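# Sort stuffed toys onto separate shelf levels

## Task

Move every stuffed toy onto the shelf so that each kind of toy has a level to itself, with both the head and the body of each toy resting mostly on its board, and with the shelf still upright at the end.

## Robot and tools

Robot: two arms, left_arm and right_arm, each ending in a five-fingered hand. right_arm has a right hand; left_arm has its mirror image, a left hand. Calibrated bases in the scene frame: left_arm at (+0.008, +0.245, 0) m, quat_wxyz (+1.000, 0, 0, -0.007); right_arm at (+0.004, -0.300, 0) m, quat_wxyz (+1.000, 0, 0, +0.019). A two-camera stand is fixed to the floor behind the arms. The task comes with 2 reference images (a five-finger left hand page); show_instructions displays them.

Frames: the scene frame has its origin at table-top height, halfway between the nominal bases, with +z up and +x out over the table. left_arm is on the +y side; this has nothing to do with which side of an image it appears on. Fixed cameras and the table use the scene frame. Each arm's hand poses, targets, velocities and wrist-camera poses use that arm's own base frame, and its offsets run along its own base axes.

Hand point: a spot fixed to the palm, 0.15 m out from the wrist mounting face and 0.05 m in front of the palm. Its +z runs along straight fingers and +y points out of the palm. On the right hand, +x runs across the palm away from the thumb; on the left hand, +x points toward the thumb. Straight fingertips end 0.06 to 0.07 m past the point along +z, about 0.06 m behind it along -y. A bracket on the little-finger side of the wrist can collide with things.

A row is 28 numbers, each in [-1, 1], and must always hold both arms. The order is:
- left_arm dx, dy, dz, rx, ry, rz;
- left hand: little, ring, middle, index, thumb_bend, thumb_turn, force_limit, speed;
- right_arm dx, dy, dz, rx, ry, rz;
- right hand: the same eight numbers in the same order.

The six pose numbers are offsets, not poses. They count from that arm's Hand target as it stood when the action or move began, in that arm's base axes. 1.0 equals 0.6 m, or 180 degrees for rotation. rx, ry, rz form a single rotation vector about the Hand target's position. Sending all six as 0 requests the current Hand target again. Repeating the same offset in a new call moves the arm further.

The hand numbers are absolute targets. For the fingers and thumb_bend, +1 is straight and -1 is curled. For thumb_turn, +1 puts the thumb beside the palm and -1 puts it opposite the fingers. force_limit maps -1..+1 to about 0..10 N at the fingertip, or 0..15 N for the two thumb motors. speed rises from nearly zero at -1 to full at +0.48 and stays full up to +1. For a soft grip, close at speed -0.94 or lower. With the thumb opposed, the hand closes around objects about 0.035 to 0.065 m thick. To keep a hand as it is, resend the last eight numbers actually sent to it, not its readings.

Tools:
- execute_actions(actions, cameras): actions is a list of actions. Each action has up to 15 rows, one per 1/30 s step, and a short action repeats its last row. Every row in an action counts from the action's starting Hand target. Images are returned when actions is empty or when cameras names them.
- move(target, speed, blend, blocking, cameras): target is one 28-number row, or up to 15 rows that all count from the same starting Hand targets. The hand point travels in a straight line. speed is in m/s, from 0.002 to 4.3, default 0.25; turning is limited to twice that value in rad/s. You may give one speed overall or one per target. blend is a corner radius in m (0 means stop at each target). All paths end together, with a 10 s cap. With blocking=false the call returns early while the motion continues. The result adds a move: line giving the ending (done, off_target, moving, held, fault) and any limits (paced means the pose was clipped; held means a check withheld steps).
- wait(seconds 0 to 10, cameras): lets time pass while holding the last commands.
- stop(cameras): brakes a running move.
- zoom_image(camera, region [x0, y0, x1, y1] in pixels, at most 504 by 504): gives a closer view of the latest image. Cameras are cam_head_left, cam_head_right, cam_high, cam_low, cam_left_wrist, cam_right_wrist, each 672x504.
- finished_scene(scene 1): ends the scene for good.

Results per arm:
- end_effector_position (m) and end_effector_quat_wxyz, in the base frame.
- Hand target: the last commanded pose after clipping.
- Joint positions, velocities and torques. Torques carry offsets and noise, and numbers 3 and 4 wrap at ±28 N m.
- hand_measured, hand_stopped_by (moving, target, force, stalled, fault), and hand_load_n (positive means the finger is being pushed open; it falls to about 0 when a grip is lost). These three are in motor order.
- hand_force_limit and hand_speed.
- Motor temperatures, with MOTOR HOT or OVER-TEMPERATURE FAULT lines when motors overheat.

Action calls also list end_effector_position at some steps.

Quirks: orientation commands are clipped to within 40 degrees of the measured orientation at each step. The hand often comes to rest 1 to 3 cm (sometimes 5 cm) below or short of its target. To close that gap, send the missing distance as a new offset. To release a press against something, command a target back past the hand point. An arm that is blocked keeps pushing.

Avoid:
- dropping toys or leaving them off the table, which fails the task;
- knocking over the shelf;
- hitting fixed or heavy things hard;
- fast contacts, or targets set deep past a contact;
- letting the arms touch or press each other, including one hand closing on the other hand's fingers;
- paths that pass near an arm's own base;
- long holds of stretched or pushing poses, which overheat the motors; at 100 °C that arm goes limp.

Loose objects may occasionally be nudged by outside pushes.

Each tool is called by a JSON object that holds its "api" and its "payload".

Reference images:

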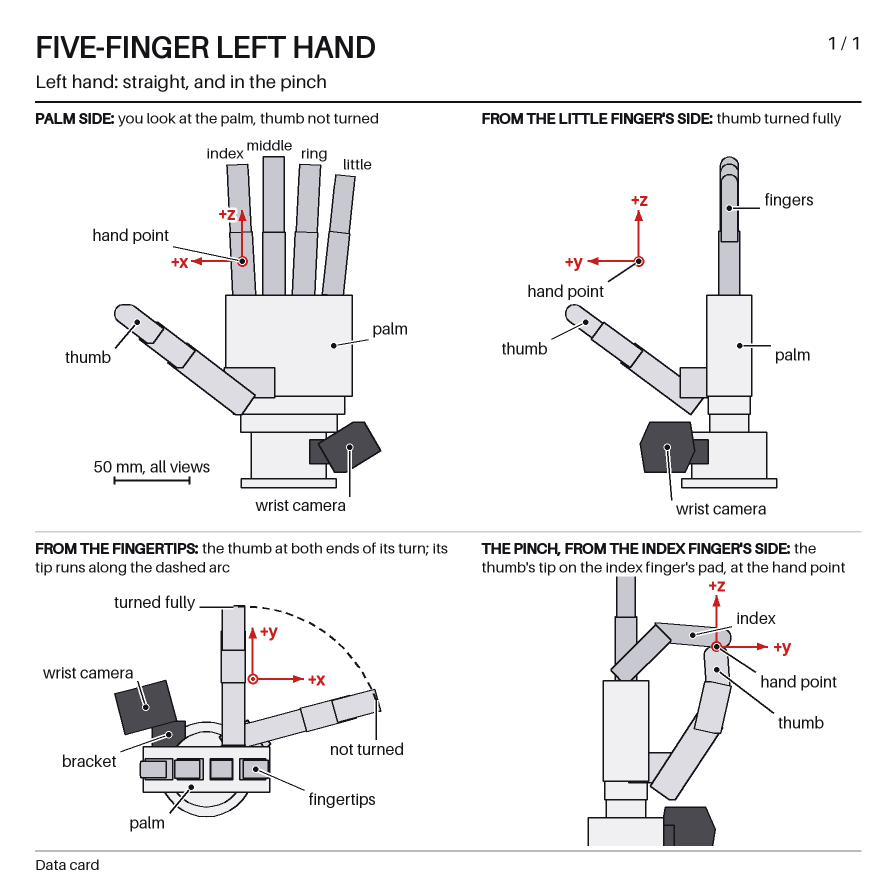

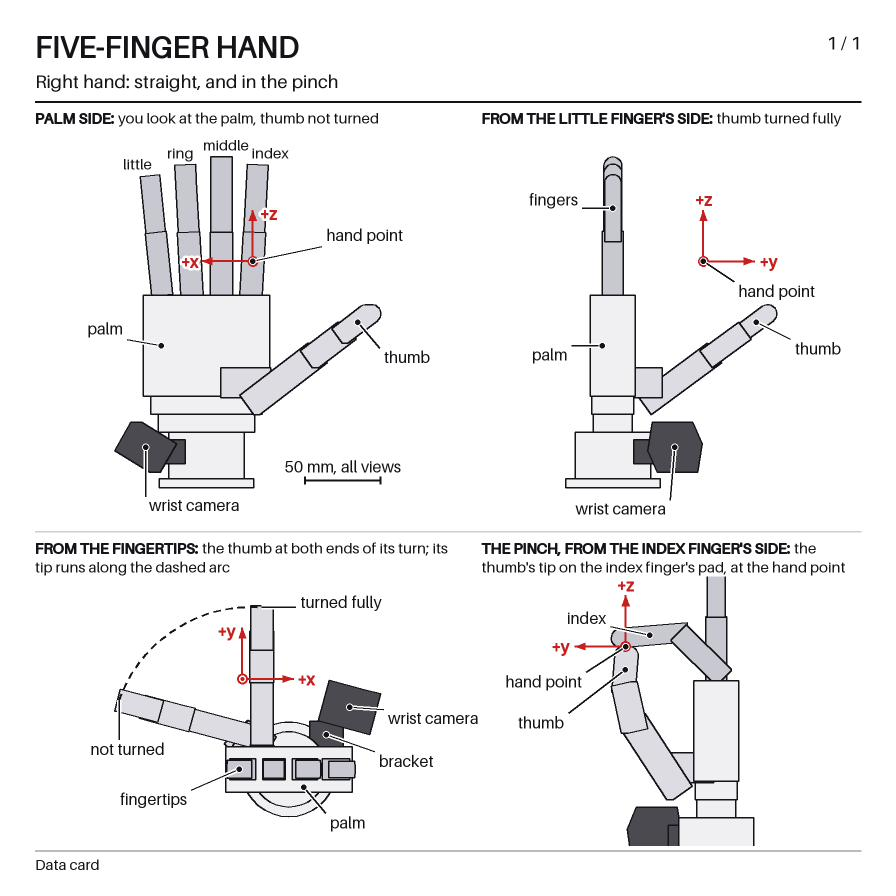

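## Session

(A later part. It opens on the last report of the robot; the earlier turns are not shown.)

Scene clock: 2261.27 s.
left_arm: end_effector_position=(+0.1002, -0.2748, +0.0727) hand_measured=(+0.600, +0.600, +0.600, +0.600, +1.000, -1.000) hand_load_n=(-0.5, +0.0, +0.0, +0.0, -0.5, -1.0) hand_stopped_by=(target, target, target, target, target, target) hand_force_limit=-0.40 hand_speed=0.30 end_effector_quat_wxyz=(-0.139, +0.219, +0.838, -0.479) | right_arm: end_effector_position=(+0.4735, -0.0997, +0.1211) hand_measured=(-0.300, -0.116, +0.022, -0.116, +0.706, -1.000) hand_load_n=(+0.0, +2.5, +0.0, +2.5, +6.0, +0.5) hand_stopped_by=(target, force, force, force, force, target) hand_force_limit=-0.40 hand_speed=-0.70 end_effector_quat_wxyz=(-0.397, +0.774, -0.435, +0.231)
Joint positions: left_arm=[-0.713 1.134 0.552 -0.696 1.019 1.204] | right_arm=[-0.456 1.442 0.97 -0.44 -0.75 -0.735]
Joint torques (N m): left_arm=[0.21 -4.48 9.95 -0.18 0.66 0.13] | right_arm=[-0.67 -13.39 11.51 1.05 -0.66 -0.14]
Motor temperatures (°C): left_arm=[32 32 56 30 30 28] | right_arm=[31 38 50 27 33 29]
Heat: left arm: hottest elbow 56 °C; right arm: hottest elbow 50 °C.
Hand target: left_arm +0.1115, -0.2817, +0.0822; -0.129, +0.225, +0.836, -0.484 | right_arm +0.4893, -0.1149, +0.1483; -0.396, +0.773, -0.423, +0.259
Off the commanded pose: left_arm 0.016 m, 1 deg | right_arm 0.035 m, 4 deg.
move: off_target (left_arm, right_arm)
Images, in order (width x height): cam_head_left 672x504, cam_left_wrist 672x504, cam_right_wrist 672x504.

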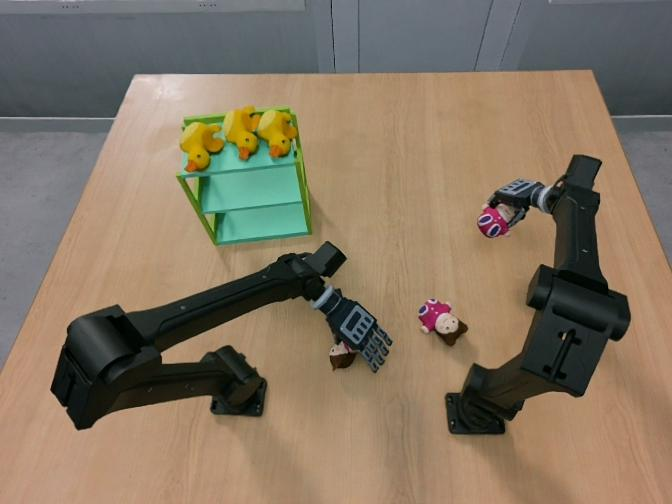

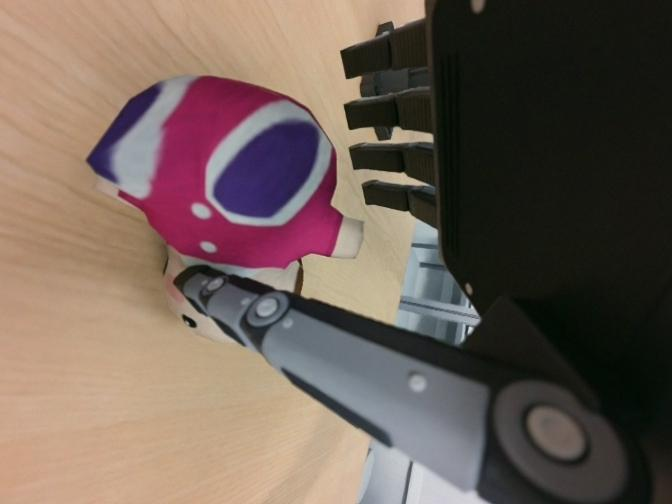

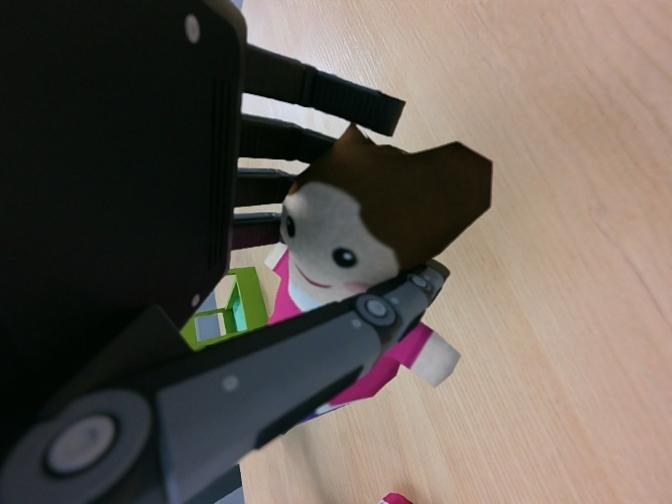

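{"api": "move", "payload": {"target": [0.0,0.0,0.15,0,0,0,0.6,0.6,0.6,0.6,1,-1,-0.4,0.3,0,0,0.15,0,0,0,-0.3,-0.3,-0.3,-0.3,-0.1,-1,-0.4,-0.7], "speed": 0.1, "cameras": ["cam_left_wrist","cam_head_left","cam_high"]}}

{"api": "zoom_image", "payload": {"camera": "cam_head_left", "region": [290, 270, 480, 390]}}

{"api": "zoom_image", "payload": {"camera": "cam_head_left", "region": [440, 150, 580, 260]}}

Scene clock: 2269.97 s.
left_arm: end_effector_position=(+0.0977, -0.2726, +0.1523) hand_measured=(+0.600, +0.600, +0.600, +0.600, +1.000, -1.000) hand_load_n=(+0.0, +0.0, +0.0, +0.0, -0.5, +0.0) hand_stopped_by=(target, target, target, target, target, target) hand_force_limit=-0.40 hand_speed=0.30 end_effector_quat_wxyz=(-0.151, +0.212, +0.842, -0.473) | right_arm: end_effector_position=(+0.4776, -0.1017, +0.2076) hand_measured=(-0.300, -0.116, +0.022, -0.116, +0.706, -1.000) hand_load_n=(+0.0, +3.0, +0.0, +2.5, +6.0, +0.5) hand_stopped_by=(target, force, force, force, force, target) hand_force_limit=-0.40 hand_speed=-0.70 end_effector_quat_wxyz=(-0.397, +0.774, -0.436, +0.229)
Joint positions: left_arm=[-0.713 1.021 0.711 -1 1.019 1.205] | right_arm=[-0.456 1.374 1.144 -0.685 -0.75 -0.735]
Joint torques (N m): left_arm=[0.15 -4.84 12.19 0.02 0.65 0.12] | right_arm=[-0.85 -13.51 12.44 1.07 -0.66 -0.13]
Motor temperatures (°C): left_arm=[32 31 57 30 30 28] | right_arm=[31 38 51 27 33 29]
Heat: left arm: hottest elbow 57 °C; right arm: hottest elbow 51 °C.
Hand target: left_arm +0.1115, -0.2817, +0.1722; -0.129, +0.225, +0.836, -0.484 | right_arm +0.4893, -0.1149, +0.2383; -0.396, +0.773, -0.423, +0.259
Off the commanded pose: left_arm 0.026 m, 3 deg | right_arm 0.035 m, 4 deg.
move: off_target (left_arm, right_arm)
Images, in order (width x height): cam_head_left 672x504, cam_high 672x504, cam_left_wrist 672x504.

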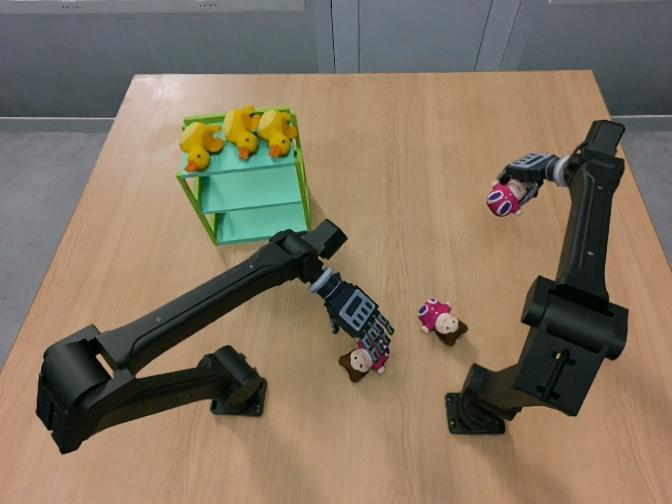

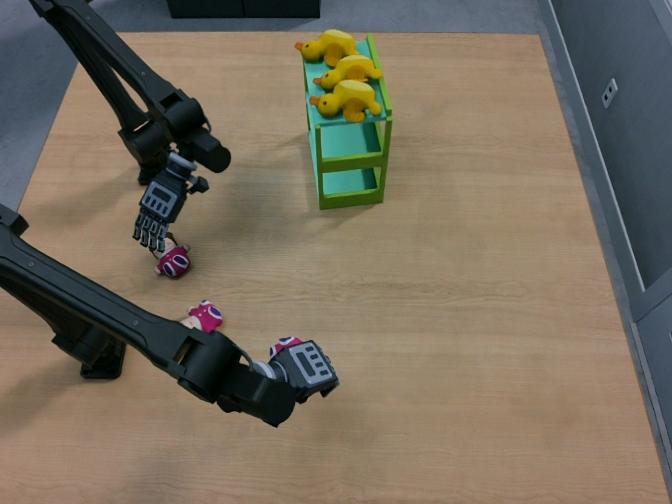

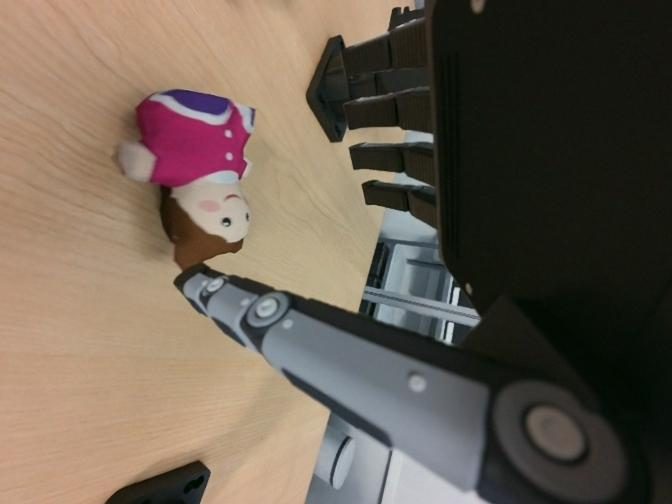

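Scaled by 2.653 from the camera's 672x504 image, which has a finer 960x720 frame.

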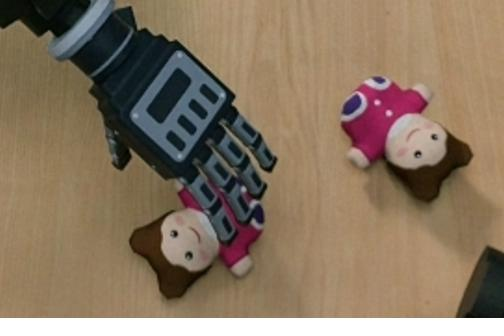

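Scaled by 3.600 from the camera's 672x504 image, which has a finer 960x720 frame.

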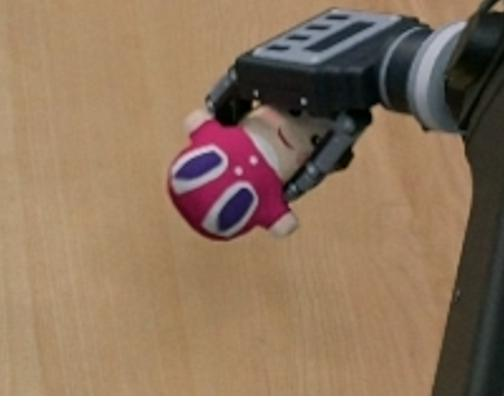

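{"api": "execute_actions", "payload": {"actions": [], "cameras": ["cam_low","cam_right_wrist"]}}

{"api": "zoom_image", "payload": {"camera": "cam_low", "region": [280, 140, 460, 340]}}

Scene clock: 2288.87 s.
left_arm: end_effector_position=(+0.0977, -0.2726, +0.1523) hand_measured=(+0.600, +0.600, +0.600, +0.600, +1.000, -1.000) hand_load_n=(+0.0, +0.0, +0.0, +0.0, +0.0, +0.0) hand_stopped_by=(target, target, target, target, target, target) hand_force_limit=-0.40 hand_speed=0.30 end_effector_quat_wxyz=(-0.151, +0.212, +0.842, -0.473) | right_arm: end_effector_position=(+0.4776, -0.1017, +0.2076) hand_measured=(-0.300, -0.116, +0.022, -0.116, +0.706, -1.000) hand_load_n=(+0.0, +2.5, +0.0, +2.5, +6.0, +1.0) hand_stopped_by=(target, force, force, force, force, target) hand_force_limit=-0.40 hand_speed=-0.70 end_effector_quat_wxyz=(-0.397, +0.774, -0.436, +0.229)
Joint positions: left_arm=[-0.713 1.021 0.711 -1 1.019 1.205] | right_arm=[-0.456 1.374 1.144 -0.685 -0.75 -0.735]
Joint velocities: within noise
Joint torques (N m): left_arm=[0.09 -4.84 12.21 -0.05 0.65 0.13] | right_arm=[-0.79 -13.51 12.42 0.95 -0.6 -0.18]
Motor temperatures (°C): left_arm=[32 31 65 30 31 28] | right_arm=[31 38 53 27 33 29]
Heat: left arm: hottest elbow 65 °C; right arm: hottest elbow 53 °C.
Hand target: left_arm +0.1115, -0.2817, +0.1722; -0.129, +0.225, +0.836, -0.484 | right_arm +0.4893, -0.1149, +0.2383; -0.396, +0.773, -0.423, +0.259
Off the commanded pose: left_arm 0.026 m, 3 deg | right_arm 0.035 m, 4 deg.
Images, in order (width x height): cam_low 672x504, cam_right_wrist 672x504.

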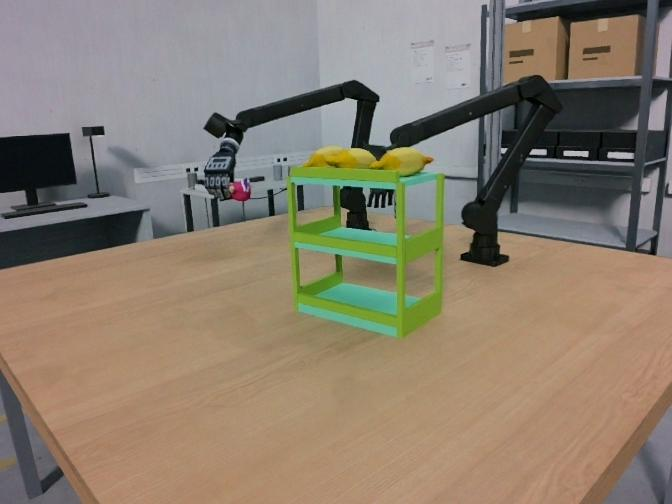

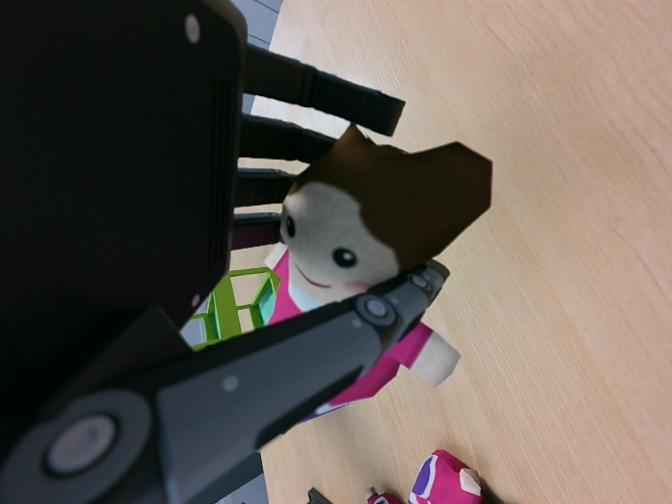

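Scaled by 2.520 from the camera's 672x504 image, which has a finer 960x720 frame.

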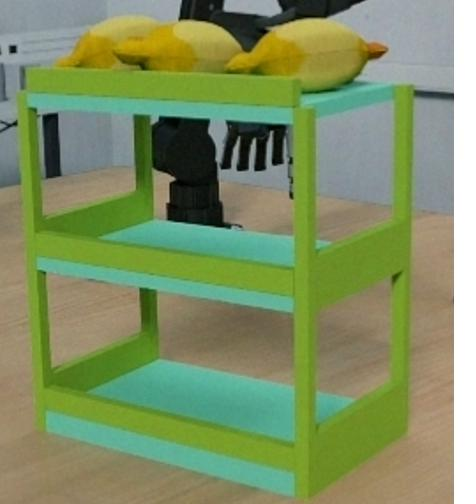

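{"api": "move", "payload": {"target": [[0.281,0.436,0.213,0,0,0.556,0.6,0.6,0.6,0.6,1,-1,-0.4,0.3,0,0,0.05,0,0,0,-0.3,-0.3,-0.3,-0.3,-0.1,-1,-0.4,-0.7],[0.064,0.936,0.213,0,0,0.88,0.6,0.6,0.6,0.6,1,-1,-0.4,0.3,-0.149,0.608,0.103,0.027,-0.046,-0.06,-0.3,-0.3,-0.3,-0.3,-0.1,-1,-0.4,-0.7]], "speed": 0.25, "blend": 0.02, "cameras": ["cam_head_left","cam_high"]}}

Scene clock: 2329.40 s.
left_arm: end_effector_position=(+0.1491, +0.2650, +0.2677) hand_measured=(+0.600, +0.600, +0.600, +0.600, +1.000, -1.000) hand_load_n=(+0.0, +0.0, +0.0, +0.0, +0.5, +0.0) hand_stopped_by=(target, target, target, target, target, target) hand_force_limit=-0.40 hand_speed=0.30 end_effector_quat_wxyz=(-0.422, +0.792, -0.379, +0.227) | right_arm: end_effector_position=(+0.3934, +0.2428, +0.2896) hand_measured=(-0.300, -0.116, +0.022, -0.116, +0.706, -1.000) hand_load_n=(+0.0, +2.5, +0.0, +2.0, +6.0, +0.5) hand_stopped_by=(target, force, force, force, force, target) hand_force_limit=-0.40 hand_speed=-0.70 end_effector_quat_wxyz=(-0.417, +0.703, -0.472, +0.331)
Joint positions: left_arm=[1.467 0.723 0.831 -0.873 0.675 0.492] | right_arm=[0.588 0.973 0.924 -0.415 0.25 0.045]
Joint torques (N m): left_arm=[-0.03 -1.26 14.31 1.8 0.18 -0.14] | right_arm=[0.79 -5.36 10.28 2.91 0.15 0.13]
Motor temperatures (°C): left_arm=[31 31 71 30 31 28] | right_arm=[31 38 58 27 33 29]
Heat: left arm: hottest elbow 71 °C; right arm: hottest elbow 58 °C.
Hand target: left_arm +0.1499, +0.2799, +0.2999; -0.451, +0.779, -0.377, +0.217 | right_arm +0.4002, +0.2498, +0.3002; -0.431, +0.692, -0.474, +0.332
Off the commanded pose: left_arm 0.036 m, 4 deg | right_arm 0.014 m, 2 deg.
move: off_target (left_arm, right_arm)
Images, in order (width x height): cam_head_left 672x504, cam_high 672x504.

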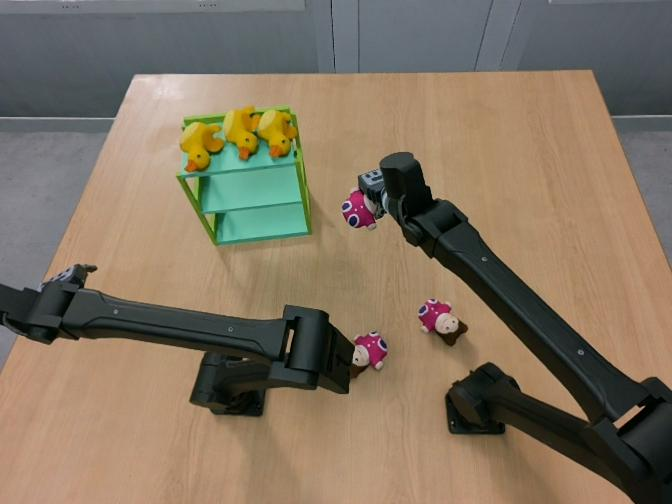

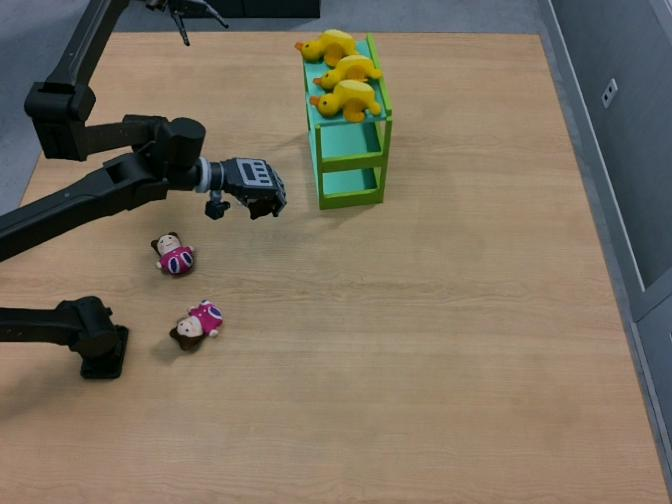

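{"api": "move", "payload": {"target": [[-0.05,0.367,0.05,0,0,0,1,1,1,1,1,-1,-0.4,0.3,0,0,0,0,0,0,-0.3,-0.3,-0.3,-0.3,-0.1,-1,-0.4,-0.7],[-0.05,0.367,0.05,0,0,0,1,1,1,1,1,-1,-0.4,0.3,-0.086,0.512,-0.083,0.014,-0.037,0.028,-0.3,-0.3,-0.3,-0.3,-0.1,-1,-0.4,-0.7]], "speed": 0.25, "blend": 0.0, "cameras": ["cam_head_left","cam_high","cam_low","cam_right_wrist"]}}

{"api": "zoom_image", "payload": {"camera": "cam_head_left", "region": [150, 100, 350, 270]}}

Scene clock: 2359.97 s.
left_arm: end_effector_position=(+0.1237, +0.4866, +0.3002) hand_measured=(+1.000, +1.000, +1.000, +1.000, +1.000, -1.000) hand_load_n=(+0.0, +0.0, +0.0, +0.0, +0.0, +0.0) hand_stopped_by=(target, target, target, target, target, target) hand_force_limit=-0.40 hand_speed=0.30 end_effector_quat_wxyz=(-0.424, +0.795, -0.367, +0.232) | right_arm: end_effector_position=(+0.3402, +0.5338, +0.2122) hand_measured=(-0.300, -0.116, +0.022, -0.116, +0.706, -1.000) hand_load_n=(+0.0, +2.5, +0.0, +2.0, +6.0, +0.5) hand_stopped_by=(target, force, force, force, force, target) hand_force_limit=-0.40 hand_speed=-0.70 end_effector_quat_wxyz=(-0.452, +0.708, -0.415, +0.349)
Joint positions: left_arm=[1.582 1.344 1.324 -0.801 0.756 0.566] | right_arm=[1.155 1.527 1.157 -0.108 0.713 0.2]
Joint torques (N m): left_arm=[0.15 -12.04 13.83 1.13 0.49 0.17] | right_arm=[0.73 -15.15 12.86 2.77 0.35 0.19]
Motor temperatures (°C): left_arm=[31 31 70 30 30 28] | right_arm=[31 37 59 27 32 29]
Heat: left arm: hottest elbow 70 °C; right arm: hottest elbow 59 °C.
Hand target: left_arm +0.1199, +0.5001, +0.3301; -0.451, +0.779, -0.377, +0.217 | right_arm +0.3485, +0.5569, +0.2504; -0.488, +0.682, -0.425, +0.342
Off the commanded pose: left_arm 0.033 m, 4 deg | right_arm 0.045 m, 5 deg.
move: off_target (left_arm, right_arm)
Images, in order (width x height): cam_head_left 672x504, cam_high 672x504, cam_low 672x504, cam_right_wrist 672x504.

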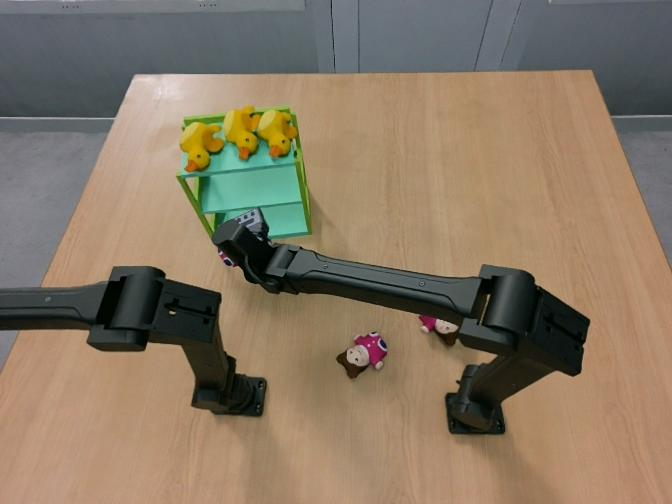

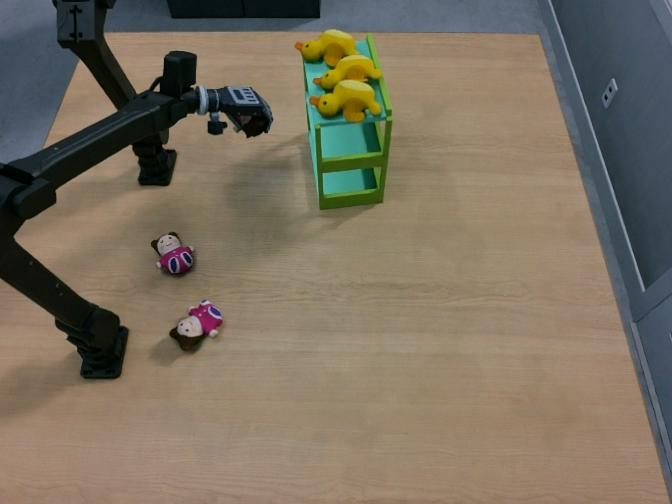

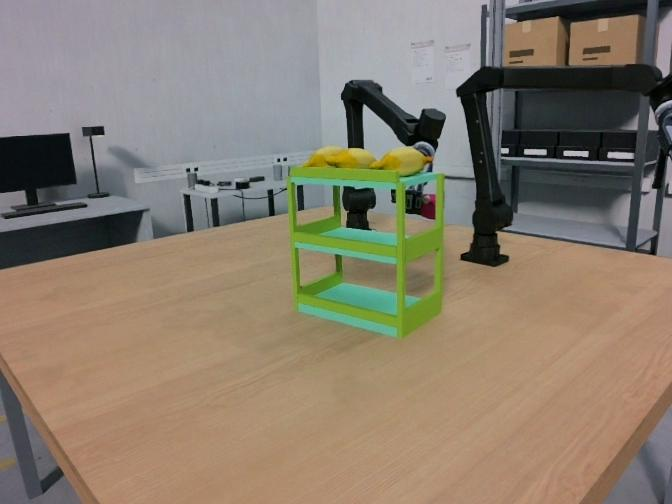

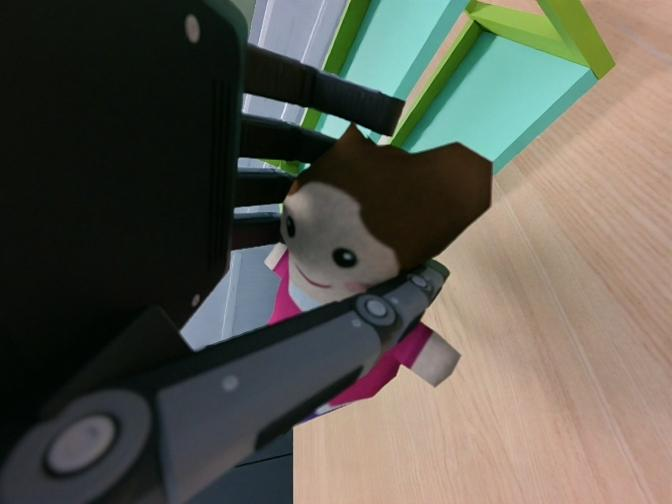

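Scaled by 2.520 from the camera's 672x504 image, which has a finer 960x720 frame.

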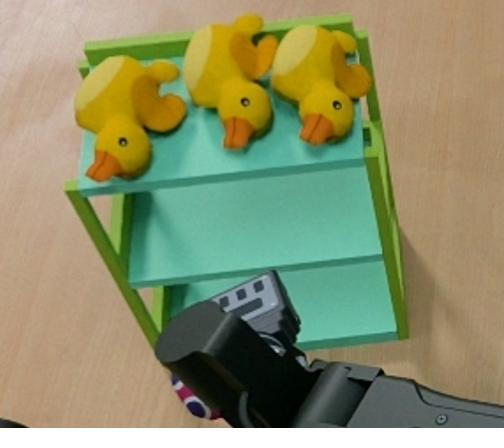

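{"api": "execute_actions", "payload": {"actions": [], "cameras": ["cam_head_left","cam_low","cam_right_wrist","cam_high"]}}

Scene clock: 2397.53 s.
left_arm: end_effector_position=(+0.1237, +0.4866, +0.3002) hand_measured=(+1.000, +1.000, +1.000, +1.000, +1.000, -1.000) hand_load_n=(+0.0, +0.0, +0.0, +0.0, +0.0, +0.0) hand_stopped_by=(target, target, target, target, target, target) hand_force_limit=-0.40 hand_speed=0.30 end_effector_quat_wxyz=(-0.424, +0.795, -0.367, +0.232) | right_arm: end_effector_position=(+0.3402, +0.5338, +0.2122) hand_measured=(-0.300, -0.116, +0.022, -0.116, +0.706, -1.000) hand_load_n=(+0.5, +2.5, +0.0, +2.5, +6.0, +0.5) hand_stopped_by=(target, force, force, force, force, target) hand_force_limit=-0.40 hand_speed=-0.70 end_effector_quat_wxyz=(-0.452, +0.708, -0.415, +0.349)
Joint positions: left_arm=[1.582 1.344 1.324 -0.801 0.756 0.566] | right_arm=[1.155 1.527 1.157 -0.108 0.713 0.2]
Joint velocities: within noise
Joint torques (N m): left_arm=[0.15 -12.1 13.83 1.13 0.49 0.16] | right_arm=[-0.15 -15.09 12.82 2.69 0.32 0.21]
Motor temperatures (°C): left_arm=[31 32 75 30 30 28] | right_arm=[31 38 62 27 32 29]
Heat: left arm: hottest elbow 75 °C; right arm: hottest elbow 62 °C.
Hand target: left_arm +0.1199, +0.5001, +0.3301; -0.451, +0.779, -0.377, +0.217 | right_arm +0.3485, +0.5569, +0.2504; -0.488, +0.682, -0.425, +0.342
Off the commanded pose: left_arm 0.033 m, 4 deg | right_arm 0.045 m, 5 deg.
Images, in order (width x height): cam_head_left 672x504, cam_high 672x504, cam_low 672x504, cam_right_wrist 672x504.

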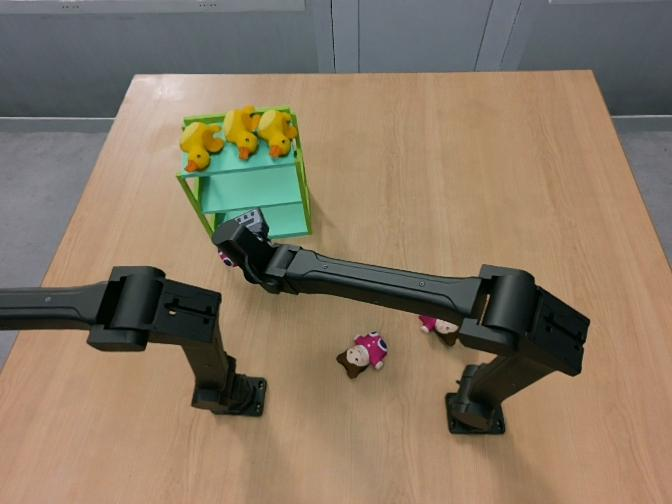

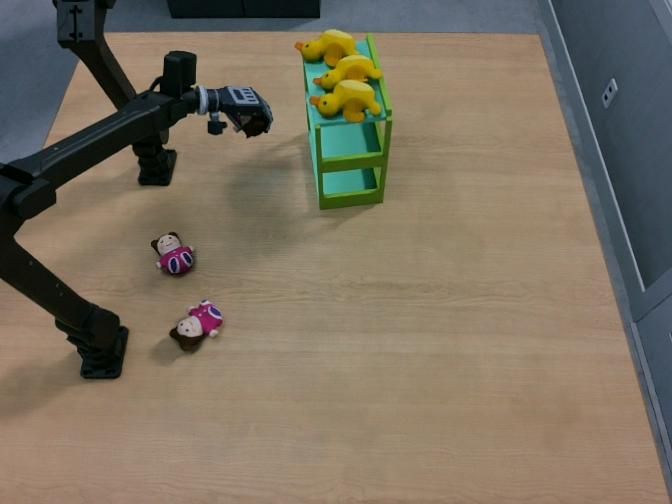

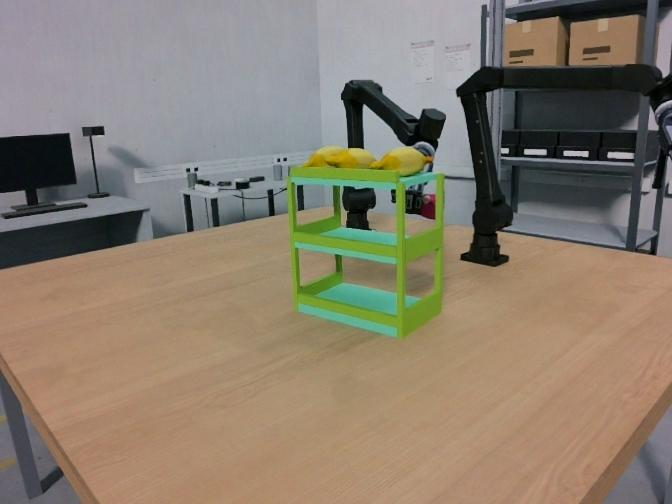

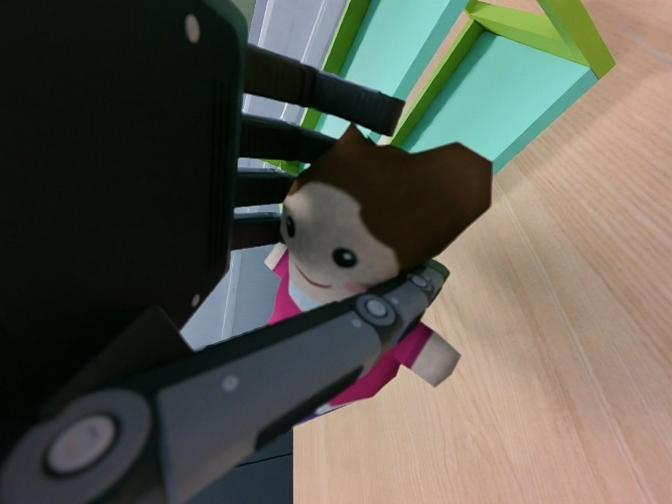

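{"api": "move", "payload": {"target": [-0.033, -0.133, -0.3, 0, 0, 0, 1,1,1,1,1,-1,-0.4,0.3, 0,0,0,0,0,0,-0.3,-0.3,-0.3,-0.3,-0.1,-1,-0.4,-0.7], "speed": 0.25, "cameras": []}}

Scene clock: 2410.13 s.
left_arm: end_effector_position=(+0.1050, +0.4129, +0.1400) hand_measured=(+1.000, +1.000, +1.000, +1.000, +1.000, -1.000) hand_load_n=(+0.0, +0.0, +0.0, +0.0, +0.0, +0.0) hand_stopped_by=(target, target, target, target, target, target) hand_force_limit=-0.40 hand_speed=0.30 end_effector_quat_wxyz=(-0.434, +0.789, -0.371, +0.229) | right_arm: end_effector_position=(+0.3402, +0.5338, +0.2122) hand_measured=(-0.300, -0.116, +0.022, -0.116, +0.706, -1.000) hand_load_n=(+0.0, +3.0, +0.0, +2.5, +6.0, +0.5) hand_stopped_by=(target, force, force, force, force, target) hand_force_limit=-0.40 hand_speed=-0.70 end_effector_quat_wxyz=(-0.452, +0.708, -0.415, +0.349)
Joint positions: left_arm=[1.638 1.244 0.797 -0.389 0.798 0.624] | right_arm=[1.155 1.527 1.157 -0.108 0.713 0.2]
Joint torques (N m): left_arm=[0.26 -9.58 9.11 1.63 0.53 0.18] | right_arm=[0.15 -15.33 12.97 2.74 0.32 0.16]
Motor temperatures (°C): left_arm=[31 32 76 30 30 28] | right_arm=[31 38 62 27 32 29]
Heat: left arm: hottest elbow 76 °C; right arm: hottest elbow 62 °C.
Hand target: left_arm +0.1002, +0.4202, +0.1500; -0.451, +0.779, -0.377, +0.217 | right_arm +0.3485, +0.5569, +0.2504; -0.488, +0.682, -0.425, +0.342
Off the commanded pose: left_arm 0.013 m, 3 deg | right_arm 0.046 m, 5 deg.
move: off_target (left_arm, right_arm)
No camera images: "cameras" was empty.

{"api": "zoom_image", "payload": {"camera": "cam_head_left", "region": [150, 100, 350, 270]}}

{"api": "zoom_image", "payload": {"camera": "cam_low", "region": [280, 120, 460, 345]}}

Scaled by 2.520 from the camera's 672x504 image, which has a finer 960x720 frame.
This view is cut from an older image: the scene may have changed since it was taken.

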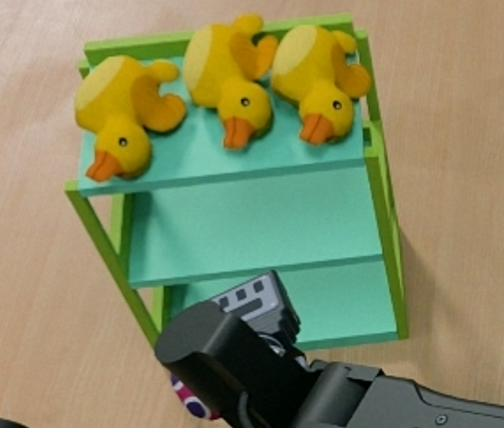

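Scaled by 2.240 from the camera's 672x504 image, which has a finer 960x720 frame.
This view is cut from an older image: the scene may have changed since it was taken.

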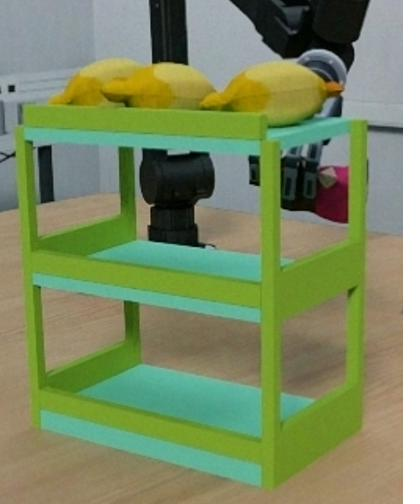

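{"api": "zoom_image", "payload": {"camera": "cam_low", "region": [370, 130, 460, 240]}}

{"api": "zoom_image", "payload": {"camera": "cam_high", "region": [180, 20, 400, 220]}}

Scaled by 4.582 from the camera's 672x504 image, which has a finer 960x720 frame.
This view is cut from an older image: the scene may have changed since it was taken.

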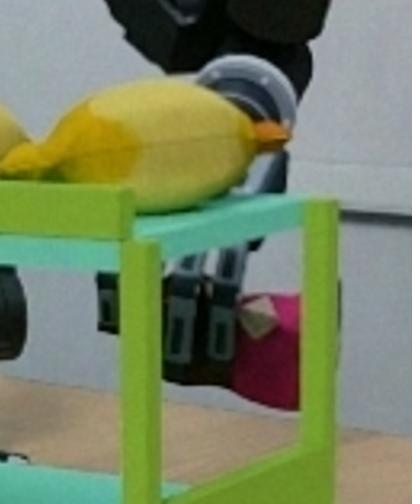

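Scaled by 2.291 from the camera's 672x504 image, which has a finer 960x720 frame.
This view is cut from an older image: the scene may have changed since it was taken.

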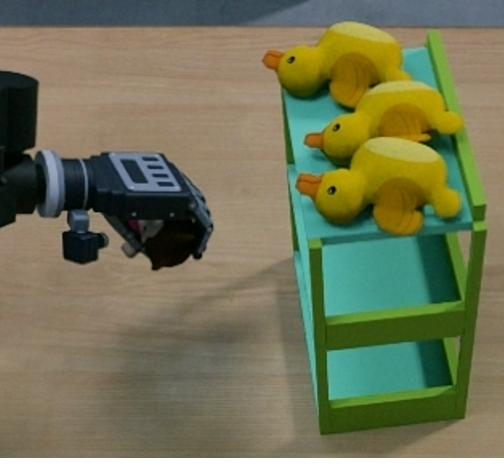

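{"api": "move", "payload": {"target": [0,0,0,0,0,0,1,1,1,1,1,-1,-0.4,0.3, 0.02,0.017,0.015,0.0532,-0.0074,-0.0908,-0.3,-0.3,-0.3,-0.3,-0.1,-1,-0.4,-0.7], "speed": 0.1, "cameras": ["cam_low","cam_high","cam_head_left","cam_right_wrist"]}}

Scene clock: 2465.40 s.
left_arm: end_effector_position=(+0.1050, +0.4129, +0.1400) hand_measured=(+1.000, +1.000, +1.000, +1.000, +1.000, -1.000) hand_load_n=(+0.0, +0.0, +0.0, +0.0, +0.0, +0.0) hand_stopped_by=(target, target, target, target, target, target) hand_force_limit=-0.40 hand_speed=0.30 end_effector_quat_wxyz=(-0.434, +0.788, -0.371, +0.229) | right_arm: end_effector_position=(+0.3610, +0.5445, +0.2371) hand_measured=(-0.300, -0.116, +0.022, -0.116, +0.706, -1.000) hand_load_n=(+0.0, +2.5, +0.0, +2.0, +6.0, +0.5) hand_stopped_by=(target, force, force, force, force, target) hand_force_limit=-0.40 hand_speed=-0.70 end_effector_quat_wxyz=(-0.476, +0.580, -0.534, +0.390)
Joint positions: left_arm=[1.638 1.244 0.797 -0.389 0.798 0.625] | right_arm=[1.194 1.596 1.239 -0.112 1.004 0.461]
Joint torques (N m): left_arm=[0.32 -9.58 9.11 1.63 0.53 0.17] | right_arm=[1.49 -15.21 12.75 1.35 0.45 0.17]
Motor temperatures (°C): left_arm=[31 32 65 30 30 28] | right_arm=[30 39 64 27 32 29]
Heat: left arm: hottest elbow 65 °C; right arm: hottest elbow 64 °C.
Hand target: left_arm +0.1002, +0.4202, +0.1500; -0.451, +0.779, -0.377, +0.217 | right_arm +0.3605, +0.5672, +0.2593; -0.494, +0.568, -0.539, +0.379
Off the commanded pose: left_arm 0.013 m, 3 deg | right_arm 0.032 m, 3 deg.
move: off_target (left_arm, right_arm)
Images, in order (width x height): cam_head_left 672x504, cam_high 672x504, cam_low 672x504, cam_right_wrist 672x504.

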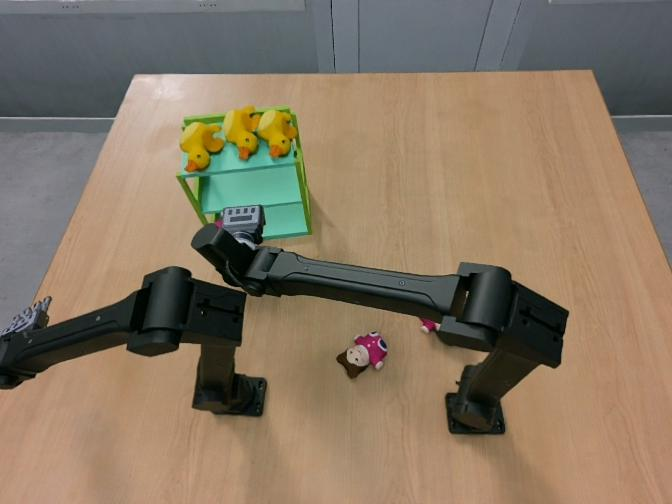

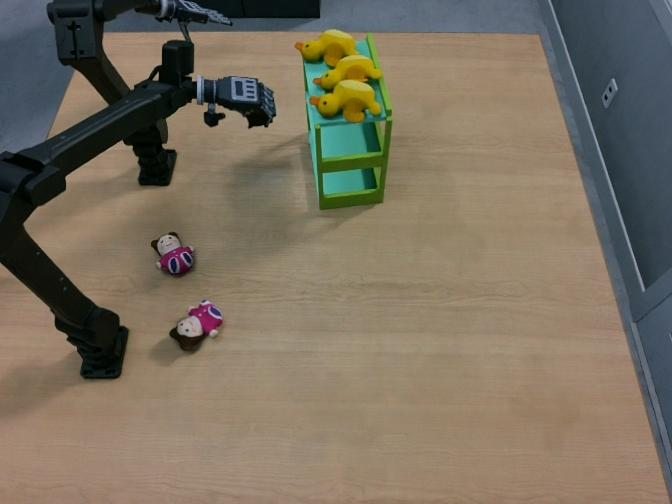

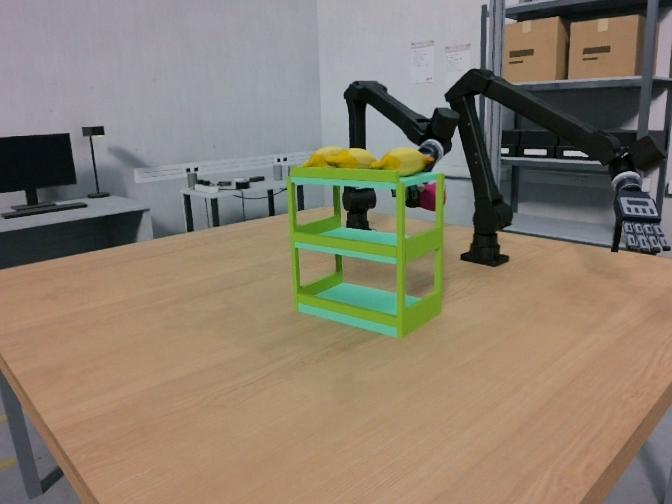

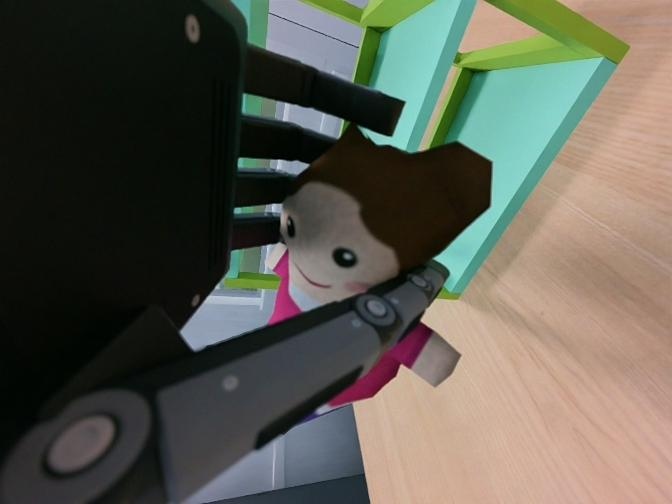

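{"api": "zoom_image", "payload": {"camera": "cam_low", "region": [370, 130, 460, 240]}}

{"api": "zoom_image", "payload": {"camera": "cam_head_left", "region": [160, 120, 340, 270]}}

{"api": "zoom_image", "payload": {"camera": "cam_right_wrist", "region": [200, 0, 672, 400]}}

Scaled by 4.582 from the camera's 672x504 image, which has a finer 960x720 frame.

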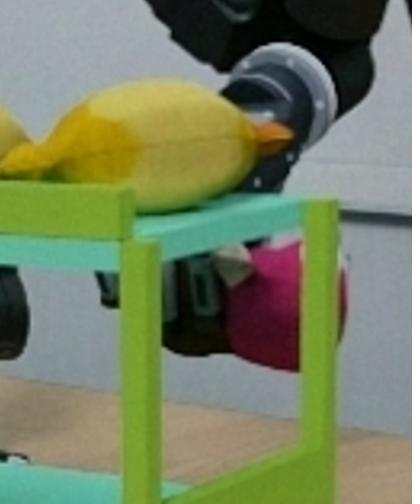

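Scaled by 2.800 from the camera's 672x504 image, which has a finer 960x720 frame.

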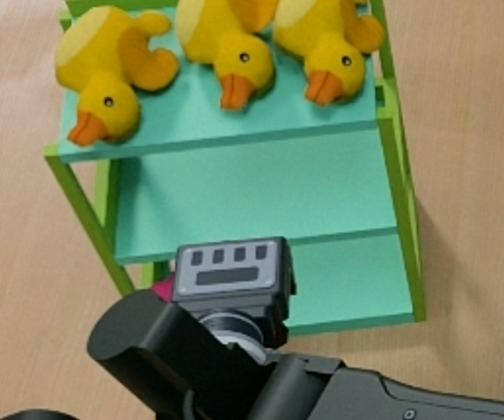

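Scaled by 1.068 from the camera's 672x504 image, which has a finer 960x720 frame.

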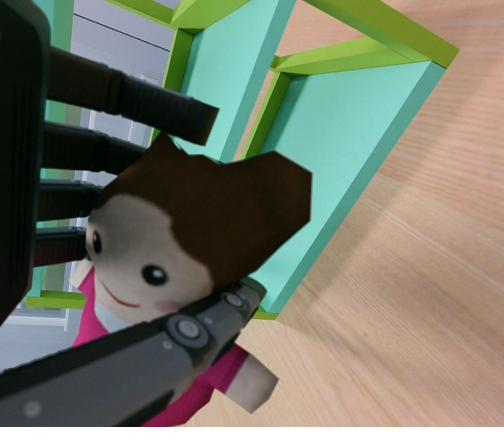

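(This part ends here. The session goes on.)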